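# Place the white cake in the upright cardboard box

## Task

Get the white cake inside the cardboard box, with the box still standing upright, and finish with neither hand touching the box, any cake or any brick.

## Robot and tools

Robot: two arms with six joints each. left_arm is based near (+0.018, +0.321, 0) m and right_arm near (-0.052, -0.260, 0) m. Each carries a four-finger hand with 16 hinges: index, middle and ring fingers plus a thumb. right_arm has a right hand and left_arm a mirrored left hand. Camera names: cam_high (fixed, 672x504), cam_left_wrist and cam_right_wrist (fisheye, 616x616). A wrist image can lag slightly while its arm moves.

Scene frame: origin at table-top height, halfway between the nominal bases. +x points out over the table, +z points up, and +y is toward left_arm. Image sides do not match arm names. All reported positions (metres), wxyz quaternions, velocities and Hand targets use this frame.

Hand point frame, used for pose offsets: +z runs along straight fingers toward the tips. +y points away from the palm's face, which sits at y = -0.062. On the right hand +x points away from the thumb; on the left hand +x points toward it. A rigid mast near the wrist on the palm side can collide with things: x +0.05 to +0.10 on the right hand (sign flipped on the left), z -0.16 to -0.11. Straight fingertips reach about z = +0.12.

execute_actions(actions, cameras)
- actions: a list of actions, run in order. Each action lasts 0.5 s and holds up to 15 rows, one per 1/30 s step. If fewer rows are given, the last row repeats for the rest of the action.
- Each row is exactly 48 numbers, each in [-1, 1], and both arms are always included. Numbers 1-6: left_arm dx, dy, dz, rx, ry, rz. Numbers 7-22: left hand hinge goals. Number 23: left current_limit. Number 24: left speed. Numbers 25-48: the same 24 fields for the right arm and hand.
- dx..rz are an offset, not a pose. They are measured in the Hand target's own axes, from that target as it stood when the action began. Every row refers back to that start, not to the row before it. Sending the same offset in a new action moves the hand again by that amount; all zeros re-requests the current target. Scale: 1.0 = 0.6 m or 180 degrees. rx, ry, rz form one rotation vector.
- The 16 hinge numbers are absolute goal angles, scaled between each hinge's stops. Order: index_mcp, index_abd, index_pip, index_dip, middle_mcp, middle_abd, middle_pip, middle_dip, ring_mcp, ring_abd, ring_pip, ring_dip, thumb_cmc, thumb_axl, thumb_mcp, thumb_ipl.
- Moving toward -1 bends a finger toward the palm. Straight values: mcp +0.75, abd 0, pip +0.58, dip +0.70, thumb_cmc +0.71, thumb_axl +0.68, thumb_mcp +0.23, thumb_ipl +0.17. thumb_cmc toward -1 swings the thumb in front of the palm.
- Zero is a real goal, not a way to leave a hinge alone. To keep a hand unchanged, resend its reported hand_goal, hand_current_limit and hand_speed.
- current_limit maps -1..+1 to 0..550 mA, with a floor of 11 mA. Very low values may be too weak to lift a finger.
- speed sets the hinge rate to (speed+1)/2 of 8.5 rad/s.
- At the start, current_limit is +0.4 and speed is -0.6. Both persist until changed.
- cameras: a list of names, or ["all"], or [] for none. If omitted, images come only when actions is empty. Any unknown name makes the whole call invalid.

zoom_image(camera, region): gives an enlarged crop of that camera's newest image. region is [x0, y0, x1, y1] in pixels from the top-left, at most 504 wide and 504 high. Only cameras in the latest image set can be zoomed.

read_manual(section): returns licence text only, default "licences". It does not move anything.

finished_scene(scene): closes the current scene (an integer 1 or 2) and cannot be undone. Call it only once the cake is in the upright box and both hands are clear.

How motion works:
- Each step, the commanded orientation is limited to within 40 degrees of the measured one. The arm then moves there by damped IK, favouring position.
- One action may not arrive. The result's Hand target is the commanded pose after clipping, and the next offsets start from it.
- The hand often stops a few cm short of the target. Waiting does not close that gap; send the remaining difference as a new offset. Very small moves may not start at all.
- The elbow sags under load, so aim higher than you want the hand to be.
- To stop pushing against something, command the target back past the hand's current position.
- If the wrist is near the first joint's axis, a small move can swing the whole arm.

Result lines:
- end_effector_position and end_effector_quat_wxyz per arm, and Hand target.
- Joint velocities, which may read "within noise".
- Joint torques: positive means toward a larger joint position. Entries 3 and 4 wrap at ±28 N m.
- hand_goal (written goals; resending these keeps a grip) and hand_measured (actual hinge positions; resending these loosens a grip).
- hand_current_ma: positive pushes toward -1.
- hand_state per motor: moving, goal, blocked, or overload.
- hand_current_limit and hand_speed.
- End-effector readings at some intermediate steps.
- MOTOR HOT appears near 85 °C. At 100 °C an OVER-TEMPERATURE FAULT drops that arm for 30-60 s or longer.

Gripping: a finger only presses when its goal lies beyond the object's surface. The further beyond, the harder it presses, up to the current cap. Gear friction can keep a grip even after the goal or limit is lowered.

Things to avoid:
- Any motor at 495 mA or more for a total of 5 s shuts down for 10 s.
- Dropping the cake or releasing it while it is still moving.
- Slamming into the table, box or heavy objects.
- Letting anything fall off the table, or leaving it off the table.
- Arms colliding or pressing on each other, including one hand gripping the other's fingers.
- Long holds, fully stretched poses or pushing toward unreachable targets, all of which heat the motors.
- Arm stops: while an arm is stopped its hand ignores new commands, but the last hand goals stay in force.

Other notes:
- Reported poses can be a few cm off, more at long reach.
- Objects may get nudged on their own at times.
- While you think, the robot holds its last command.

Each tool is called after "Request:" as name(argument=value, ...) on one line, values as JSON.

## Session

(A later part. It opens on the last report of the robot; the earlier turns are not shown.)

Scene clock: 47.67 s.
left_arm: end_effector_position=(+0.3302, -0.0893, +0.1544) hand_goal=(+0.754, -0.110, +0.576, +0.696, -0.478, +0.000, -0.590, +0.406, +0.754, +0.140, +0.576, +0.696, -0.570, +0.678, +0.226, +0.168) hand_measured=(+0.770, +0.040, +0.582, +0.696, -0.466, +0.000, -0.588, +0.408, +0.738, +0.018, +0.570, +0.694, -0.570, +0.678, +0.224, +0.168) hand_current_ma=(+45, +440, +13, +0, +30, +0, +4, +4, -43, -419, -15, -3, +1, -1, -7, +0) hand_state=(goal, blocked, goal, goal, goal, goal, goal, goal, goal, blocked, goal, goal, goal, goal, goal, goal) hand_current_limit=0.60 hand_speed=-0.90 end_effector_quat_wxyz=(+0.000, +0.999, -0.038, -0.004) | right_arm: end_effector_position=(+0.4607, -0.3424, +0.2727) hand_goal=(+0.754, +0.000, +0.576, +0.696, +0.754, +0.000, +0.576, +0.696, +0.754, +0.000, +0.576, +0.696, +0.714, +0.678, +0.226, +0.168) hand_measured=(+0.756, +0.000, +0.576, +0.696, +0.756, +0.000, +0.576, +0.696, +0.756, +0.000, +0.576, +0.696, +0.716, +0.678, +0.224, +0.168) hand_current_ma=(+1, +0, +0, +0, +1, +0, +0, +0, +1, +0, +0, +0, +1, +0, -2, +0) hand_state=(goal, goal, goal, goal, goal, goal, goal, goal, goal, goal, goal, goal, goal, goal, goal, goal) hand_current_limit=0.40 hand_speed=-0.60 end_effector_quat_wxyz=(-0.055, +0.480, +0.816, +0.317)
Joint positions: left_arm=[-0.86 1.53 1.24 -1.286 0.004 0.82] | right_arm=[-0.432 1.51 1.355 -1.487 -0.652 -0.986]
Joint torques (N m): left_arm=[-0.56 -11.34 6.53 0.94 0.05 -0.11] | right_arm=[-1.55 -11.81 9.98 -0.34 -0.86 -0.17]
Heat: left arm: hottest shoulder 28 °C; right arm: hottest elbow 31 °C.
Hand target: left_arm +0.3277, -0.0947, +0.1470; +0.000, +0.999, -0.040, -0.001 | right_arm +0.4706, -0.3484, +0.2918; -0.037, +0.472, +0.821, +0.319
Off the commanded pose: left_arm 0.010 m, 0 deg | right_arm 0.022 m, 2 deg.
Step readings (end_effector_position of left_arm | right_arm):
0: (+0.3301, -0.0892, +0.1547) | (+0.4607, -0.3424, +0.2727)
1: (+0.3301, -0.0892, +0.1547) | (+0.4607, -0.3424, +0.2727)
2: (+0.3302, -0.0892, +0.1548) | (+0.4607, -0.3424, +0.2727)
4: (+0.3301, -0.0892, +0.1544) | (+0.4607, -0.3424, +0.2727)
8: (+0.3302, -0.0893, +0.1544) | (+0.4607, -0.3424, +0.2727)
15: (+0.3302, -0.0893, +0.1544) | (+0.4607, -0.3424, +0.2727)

Request:
execute_actions(actions=[[[0,0,-0.008,0,0,0,0.754,0.14,0.576,0.696,-0.479,0,-0.591,0.406,0.754,-0.12,0.576,0.696,-0.571,0.678,0.226,0.168,0.4,-0.92,0,0,0,0,0,0,0.754,0,0.576,0.696,0.754,0,0.576,0.696,0.754,0,0.576,0.696,0.714,0.678,0.226,0.168,0.4,-0.6]],[[0,0,0,0,0,0,0.754,0.17,0.576,0.696,-0.479,0,-0.591,0.406,0.754,-0.17,0.576,0.696,-0.571,0.678,0.226,0.168,0.4,-0.92,0,0,0,0,0,0,0.754,0,0.576,0.696,0.754,0,0.576,0.696,0.754,0,0.576,0.696,0.714,0.678,0.226,0.168,0.4,-0.6]]], cameras=["cam_high","cam_left_wrist"])

Request:
zoom_image(camera="cam_left_wrist", region=[180, 60, 500, 320])

Request:
zoom_image(camera="cam_high", region=[270, 100, 400, 250])

Scene clock: 49.40 s.
left_arm: end_effector_position=(+0.3303, -0.0892, +0.1544) hand_goal=(+0.754, +0.170, +0.576, +0.696, -0.478, +0.000, -0.590, +0.406, +0.754, -0.170, +0.576, +0.696, -0.570, +0.678, +0.226, +0.168) hand_measured=(+0.756, +0.164, +0.578, +0.696, -0.466, +0.000, -0.588, +0.408, +0.748, -0.166, +0.572, +0.694, -0.570, +0.678, +0.224, +0.168) hand_current_ma=(+2, -9, +4, +0, +30, +0, +4, +4, -12, +7, -6, -3, +1, -1, -7, +0) hand_state=(goal, goal, goal, goal, goal, goal, goal, goal, goal, goal, goal, goal, goal, goal, goal, goal) hand_current_limit=0.40 hand_speed=-0.92 end_effector_quat_wxyz=(-0.001, +0.999, -0.038, -0.003) | right_arm: end_effector_position=(+0.4607, -0.3424, +0.2727) hand_goal=(+0.754, +0.000, +0.576, +0.696, +0.754, +0.000, +0.576, +0.696, +0.754, +0.000, +0.576, +0.696, +0.714, +0.678, +0.226, +0.168) hand_measured=(+0.756, +0.000, +0.576, +0.696, +0.756, +0.000, +0.576, +0.696, +0.756, +0.000, +0.576, +0.696, +0.716, +0.678, +0.224, +0.168) hand_current_ma=(+1, +0, +0, +0, +1, +0, +0, +0, +1, +0, +0, +0, +1, +0, -2, +0) hand_state=(goal, goal, goal, goal, goal, goal, goal, goal, goal, goal, goal, goal, goal, goal, goal, goal) hand_current_limit=0.40 hand_speed=-0.60 end_effector_quat_wxyz=(-0.055, +0.480, +0.816, +0.317)
Joint positions: left_arm=[-0.86 1.53 1.24 -1.286 0.004 0.82] | right_arm=[-0.432 1.51 1.355 -1.487 -0.652 -0.986]
Joint torques (N m): left_arm=[-0.56 -11.58 7.17 0.44 0.07 -0.11] | right_arm=[-0.73 -10.99 9.96 -0.17 -0.86 -0.21]
Heat: left arm: hottest shoulder 28 °C; right arm: hottest elbow 31 °C.
Hand target: left_arm +0.3277, -0.0947, +0.1518; +0.000, +0.999, -0.040, -0.001 | right_arm +0.4706, -0.3484, +0.2918; -0.037, +0.472, +0.821, +0.319
Off the commanded pose: left_arm 0.007 m, 0 deg | right_arm 0.022 m, 2 deg.
Step readings (end_effector_position of left_arm | right_arm):
0: (+0.3302, -0.0893, +0.1544) | (+0.4607, -0.3424, +0.2727)
1: (+0.3302, -0.0893, +0.1544) | (+0.4607, -0.3424, +0.2727)
2: (+0.3302, -0.0893, +0.1544) | (+0.4607, -0.3424, +0.2727)
4: (+0.3302, -0.0893, +0.1544) | (+0.4607, -0.3424, +0.2727)
8: (+0.3302, -0.0893, +0.1544) | (+0.4607, -0.3424, +0.2727)
15: (+0.3303, -0.0892, +0.1544) | (+0.4607, -0.3424, +0.2727)
16: (+0.3303, -0.0892, +0.1544) | (+0.4607, -0.3424, +0.2727)
17: (+0.3303, -0.0892, +0.1544) | (+0.4607, -0.3424, +0.2727)
19: (+0.3303, -0.0892, +0.1544) | (+0.4607, -0.3424, +0.2727)
23: (+0.3303, -0.0892, +0.1544) | (+0.4607, -0.3424, +0.2727)
30: (+0.3303, -0.0892, +0.1544) | (+0.4607, -0.3424, +0.2727)
camera_calibration:
cam_left_wrist: T_world_to_cam=[[-0.747081, 0.664172, -0.0273061, 0.27873], [0.378096, 0.458361, 0.804331, -0.275574], [0.546731, 0.590576, -0.593554, 0.0833469], [0, 0, 0, 1]] pos_world=[0.266858, -0.108035, 0.278734]
Images, in order (width x height): cam_high 672x504, cam_left_wrist 616x616.

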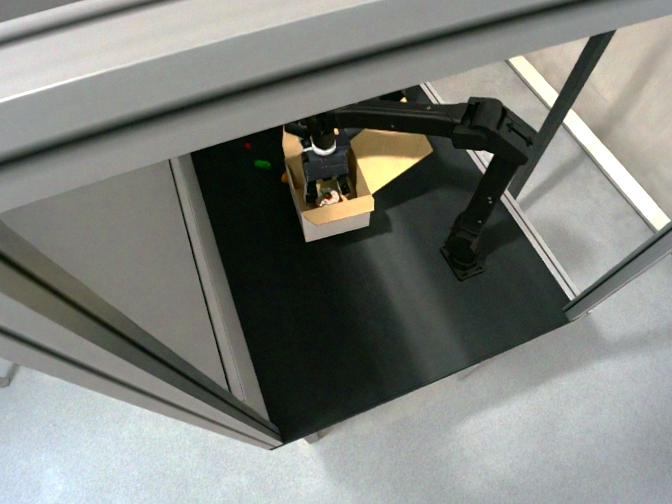

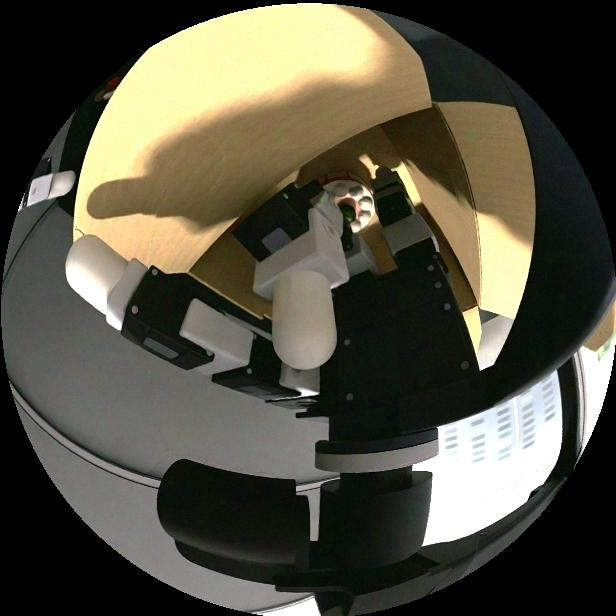

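Scaled by 1.575 from the camera's 616x616 image, which has a finer 880x880 frame.

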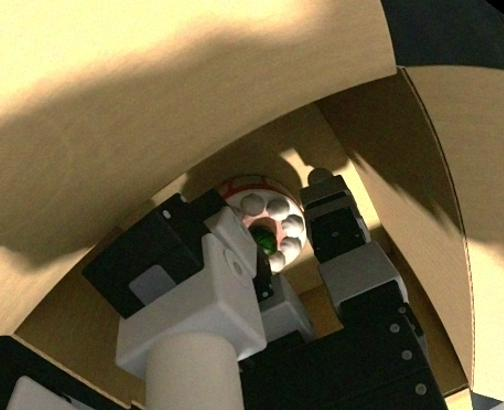

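Scaled by 3.360 from the camera's 672x504 image, which has a finer 960x720 frame.

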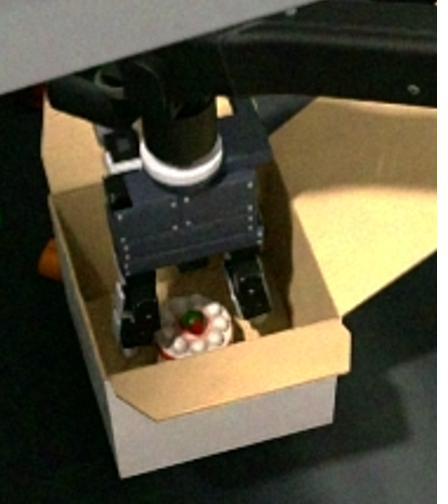

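Request:
execute_actions(actions=[[[0.005,0.005,-0.03,0,0,0,0.754,0.19,0.576,0.696,-0.479,0,-0.591,0.406,0.754,-0.17,0.576,0.696,-0.571,0.678,0.226,0.168,0.4,-0.9,0,0,0,0,0,0,0.754,0,0.576,0.696,0.754,0,0.576,0.696,0.754,0,0.576,0.696,0.714,0.678,0.226,0.168,0.4,-0.6]],[[0,0,-0.05,0,0,0,0.754,0.19,0.576,0.696,-0.479,0,-0.591,0.406,0.754,-0.17,0.576,0.696,-0.571,0.678,0.226,0.168,0.4,-0.9,0,0,0,0,0,0,0.754,0,0.576,0.696,0.754,0,0.576,0.696,0.754,0,0.576,0.696,0.714,0.678,0.226,0.168,0.4,-0.6]],[[0,0,-0.08,0,0,0,0.754,0.19,0.576,0.696,-0.479,0,-0.591,0.406,0.754,-0.17,0.576,0.696,-0.571,0.678,0.226,0.168,0.4,-0.9,0,0,0,0,0,0,0.754,0,0.576,0.696,0.754,0,0.576,0.696,0.754,0,0.576,0.696,0.714,0.678,0.226,0.168,0.4,-0.6]]], cameras=["cam_high"])

Request:
zoom_image(camera="cam_high", region=[270, 100, 400, 250])

Scene clock: 52.00 s.
left_arm: end_effector_position=(+0.3265, -0.0850, +0.2268) hand_goal=(+0.754, +0.190, +0.576, +0.696, -0.478, +0.000, -0.590, +0.406, +0.754, -0.170, +0.576, +0.696, -0.570, +0.678, +0.226, +0.168) hand_measured=(+0.754, +0.188, +0.578, +0.696, -0.466, +0.000, -0.588, +0.408, +0.750, -0.166, +0.574, +0.694, -0.570, +0.678, +0.224, +0.168) hand_current_ma=(+0, -2, +3, +0, +30, +0, +4, +4, -10, +6, -5, -3, +1, -1, -7, +0) hand_state=(goal, goal, goal, goal, goal, goal, goal, goal, goal, goal, goal, goal, goal, goal, goal, goal) hand_current_limit=0.40 hand_speed=-0.90 end_effector_quat_wxyz=(-0.012, +0.999, -0.037, -0.014) | right_arm: end_effector_position=(+0.4607, -0.3424, +0.2727) hand_goal=(+0.754, +0.000, +0.576, +0.696, +0.754, +0.000, +0.576, +0.696, +0.754, +0.000, +0.576, +0.696, +0.714, +0.678, +0.226, +0.168) hand_measured=(+0.756, +0.000, +0.576, +0.696, +0.756, +0.000, +0.576, +0.696, +0.756, +0.000, +0.576, +0.696, +0.716, +0.678, +0.224, +0.168) hand_current_ma=(+1, +0, +0, +0, +1, +0, +0, +0, +1, +0, +0, +0, +1, +0, -2, +0) hand_state=(goal, goal, goal, goal, goal, goal, goal, goal, goal, goal, goal, goal, goal, goal, goal, goal) hand_current_limit=0.40 hand_speed=-0.60 end_effector_quat_wxyz=(-0.055, +0.480, +0.816, +0.317)
Joint positions: left_arm=[-0.86 1.499 1.403 -1.513 0.004 0.819] | right_arm=[-0.432 1.51 1.355 -1.487 -0.652 -0.986]
Joint torques (N m): left_arm=[-0.56 -11.81 11.36 -0.51 0.1 -0.11] | right_arm=[-0.91 -11.34 9.96 -0.43 -0.84 -0.2]
Heat: left arm: hottest shoulder 28 °C; right arm: hottest elbow 31 °C.
Hand target: left_arm +0.3306, -0.0980, +0.2479; +0.000, +0.999, -0.040, -0.001 | right_arm +0.4706, -0.3484, +0.2918; -0.037, +0.472, +0.821, +0.319
Off the commanded pose: left_arm 0.025 m, 2 deg | right_arm 0.022 m, 2 deg.
Step readings (end_effector_position of left_arm | right_arm):
0: (+0.3303, -0.0892, +0.1544) | (+0.4607, -0.3424, +0.2727)
1: (+0.3303, -0.0892, +0.1544) | (+0.4607, -0.3424, +0.2727)
2: (+0.3303, -0.0892, +0.1544) | (+0.4607, -0.3424, +0.2727)
4: (+0.3297, -0.0885, +0.1541) | (+0.4607, -0.3424, +0.2727)
8: (+0.3273, -0.0859, +0.1531) | (+0.4607, -0.3424, +0.2727)
15: (+0.3262, -0.0847, +0.1527) | (+0.4607, -0.3424, +0.2727)
16: (+0.3260, -0.0845, +0.1526) | (+0.4607, -0.3424, +0.2727)
17: (+0.3252, -0.0836, +0.1528) | (+0.4607, -0.3424, +0.2727)
19: (+0.3232, -0.0814, +0.1549) | (+0.4607, -0.3424, +0.2727)
23: (+0.3240, -0.0823, +0.1642) | (+0.4607, -0.3424, +0.2727)
30: (+0.3251, -0.0835, +0.1720) | (+0.4607, -0.3424, +0.2727)
31: (+0.3249, -0.0832, +0.1722) | (+0.4607, -0.3424, +0.2727)
32: (+0.3239, -0.0822, +0.1733) | (+0.4607, -0.3424, +0.2727)
34: (+0.3221, -0.0802, +0.1802) | (+0.4607, -0.3424, +0.2727)
38: (+0.3250, -0.0834, +0.2054) | (+0.4607, -0.3424, +0.2727)
45: (+0.3273, -0.0859, +0.2271) | (+0.4607, -0.3424, +0.2727)
Images, in order (width x height): cam_high 672x504.

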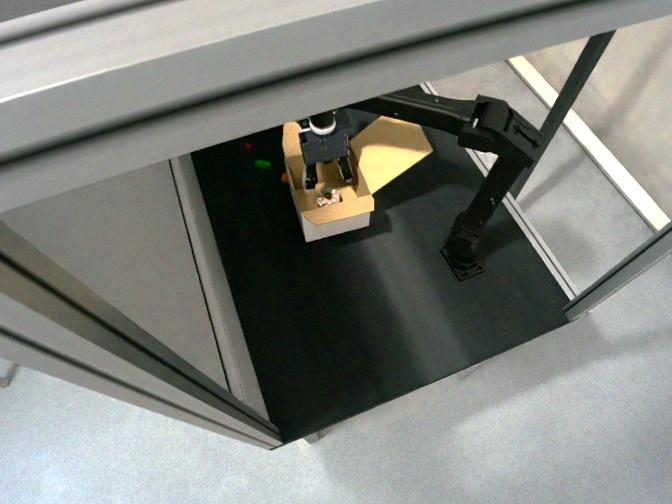

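Scaled by 3.360 from the camera's 672x504 image, which has a finer 960x720 frame.

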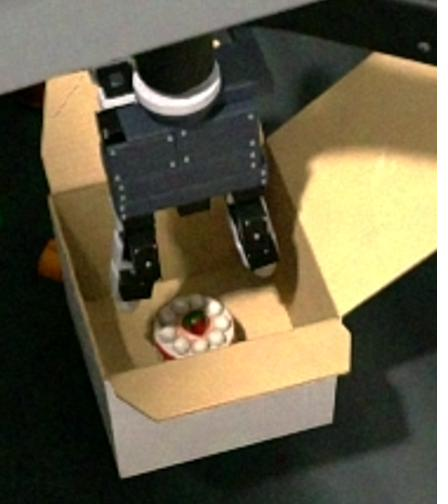

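Request:
execute_actions(actions=[[[0,0,-0.1,0,0,0,0.754,0.19,0.576,0.696,-0.479,0,-0.591,0.406,0.754,-0.17,0.576,0.696,-0.571,0.678,0.226,0.168,0.4,-0.9,0,0,0,0,0,0,0.754,0,0.576,0.696,0.754,0,0.576,0.696,0.754,0,0.576,0.696,0.714,0.678,0.226,0.168,0.4,-0.6]],[[0,0,-0.1,0,0,0,0.754,0.19,0.576,0.696,-0.479,0,-0.591,0.406,0.754,-0.17,0.576,0.696,-0.571,0.678,0.226,0.168,0.4,-0.9,0,0,0,0,0,0,0.754,0,0.576,0.696,0.754,0,0.576,0.696,0.754,0,0.576,0.696,0.714,0.678,0.226,0.168,0.4,-0.6]]], cameras=["cam_high"])

Request:
zoom_image(camera="cam_high", region=[220, 90, 440, 260])

Scene clock: 53.70 s.
left_arm: end_effector_position=(+0.3297, -0.0894, +0.3458) hand_goal=(+0.754, +0.190, +0.576, +0.696, -0.478, +0.000, -0.590, +0.406, +0.754, -0.170, +0.576, +0.696, -0.570, +0.678, +0.226, +0.168) hand_measured=(+0.754, +0.188, +0.578, +0.696, -0.466, +0.000, -0.588, +0.408, +0.750, -0.166, +0.574, +0.694, -0.570, +0.678, +0.224, +0.168) hand_current_ma=(+0, -2, +3, +0, +30, +0, +4, +4, -9, +6, -5, -3, +1, -1, -7, +0) hand_state=(goal, goal, goal, goal, goal, goal, goal, goal, goal, goal, goal, goal, goal, goal, goal, goal) hand_current_limit=0.40 hand_speed=-0.90 end_effector_quat_wxyz=(+0.026, +0.999, -0.038, +0.021) | right_arm: end_effector_position=(+0.4607, -0.3424, +0.2727) hand_goal=(+0.754, +0.000, +0.576, +0.696, +0.754, +0.000, +0.576, +0.696, +0.754, +0.000, +0.576, +0.696, +0.714, +0.678, +0.226, +0.168) hand_measured=(+0.756, +0.000, +0.576, +0.696, +0.756, +0.000, +0.576, +0.696, +0.756, +0.000, +0.576, +0.696, +0.716, +0.678, +0.224, +0.168) hand_current_ma=(+1, +0, +0, +0, +1, +0, +0, +0, +1, +0, +0, +0, +1, +0, -2, +0) hand_state=(goal, goal, goal, goal, goal, goal, goal, goal, goal, goal, goal, goal, goal, goal, goal, goal) hand_current_limit=0.40 hand_speed=-0.60 end_effector_quat_wxyz=(-0.055, +0.480, +0.816, +0.317)
Joint positions: left_arm=[-0.86 1.46 1.652 -1.697 0.008 0.819] | right_arm=[-0.432 1.51 1.355 -1.487 -0.652 -0.986]
Joint torques (N m): left_arm=[-0.26 -11.28 11.43 -0.34 0.34 -0.1] | right_arm=[-1.2 -11.28 9.87 -0.12 -0.86 -0.18]
Heat: left arm: hottest shoulder 28 °C; right arm: hottest elbow 31 °C.
Hand target: left_arm +0.3307, -0.0979, +0.3679; +0.000, +0.999, -0.040, -0.001 | right_arm +0.4706, -0.3484, +0.2918; -0.037, +0.472, +0.821, +0.319
Off the commanded pose: left_arm 0.024 m, 4 deg | right_arm 0.022 m, 2 deg.
joint sent to its limit (left arm) — joint 4 (wrist pitch), lower limit. The joint targets are off in orientation, not in position.
Step readings (end_effector_position of left_arm | right_arm):
0: (+0.3264, -0.0849, +0.2267) | (+0.4607, -0.3424, +0.2727)
1: (+0.3262, -0.0847, +0.2269) | (+0.4607, -0.3424, +0.2727)
2: (+0.3253, -0.0837, +0.2283) | (+0.4607, -0.3424, +0.2727)
4: (+0.3235, -0.0818, +0.2375) | (+0.4607, -0.3424, +0.2727)
8: (+0.3274, -0.0859, +0.2685) | (+0.4607, -0.3424, +0.2727)
15: (+0.3285, -0.0872, +0.2875) | (+0.4607, -0.3424, +0.2727)
16: (+0.3282, -0.0868, +0.2875) | (+0.4607, -0.3424, +0.2727)
17: (+0.3277, -0.0863, +0.2884) | (+0.4607, -0.3424, +0.2727)
19: (+0.3278, -0.0865, +0.2944) | (+0.4607, -0.3424, +0.2727)
23: (+0.3300, -0.0896, +0.3184) | (+0.4607, -0.3424, +0.2727)
30: (+0.3296, -0.0894, +0.3455) | (+0.4607, -0.3424, +0.2727)
Images, in order (width x height): cam_high 672x504.

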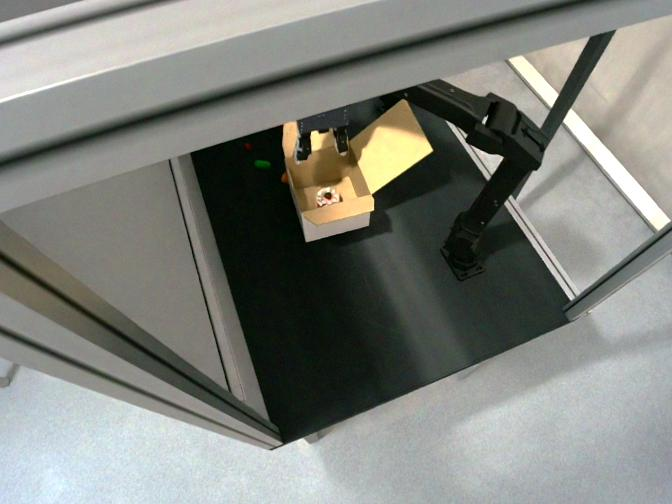

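Scaled by 2.291 from the camera's 672x504 image, which has a finer 960x720 frame.

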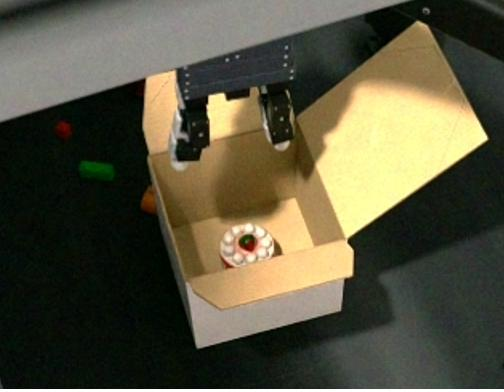

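Request:
finished_scene(scene=2)

The scene is finished: the task was done.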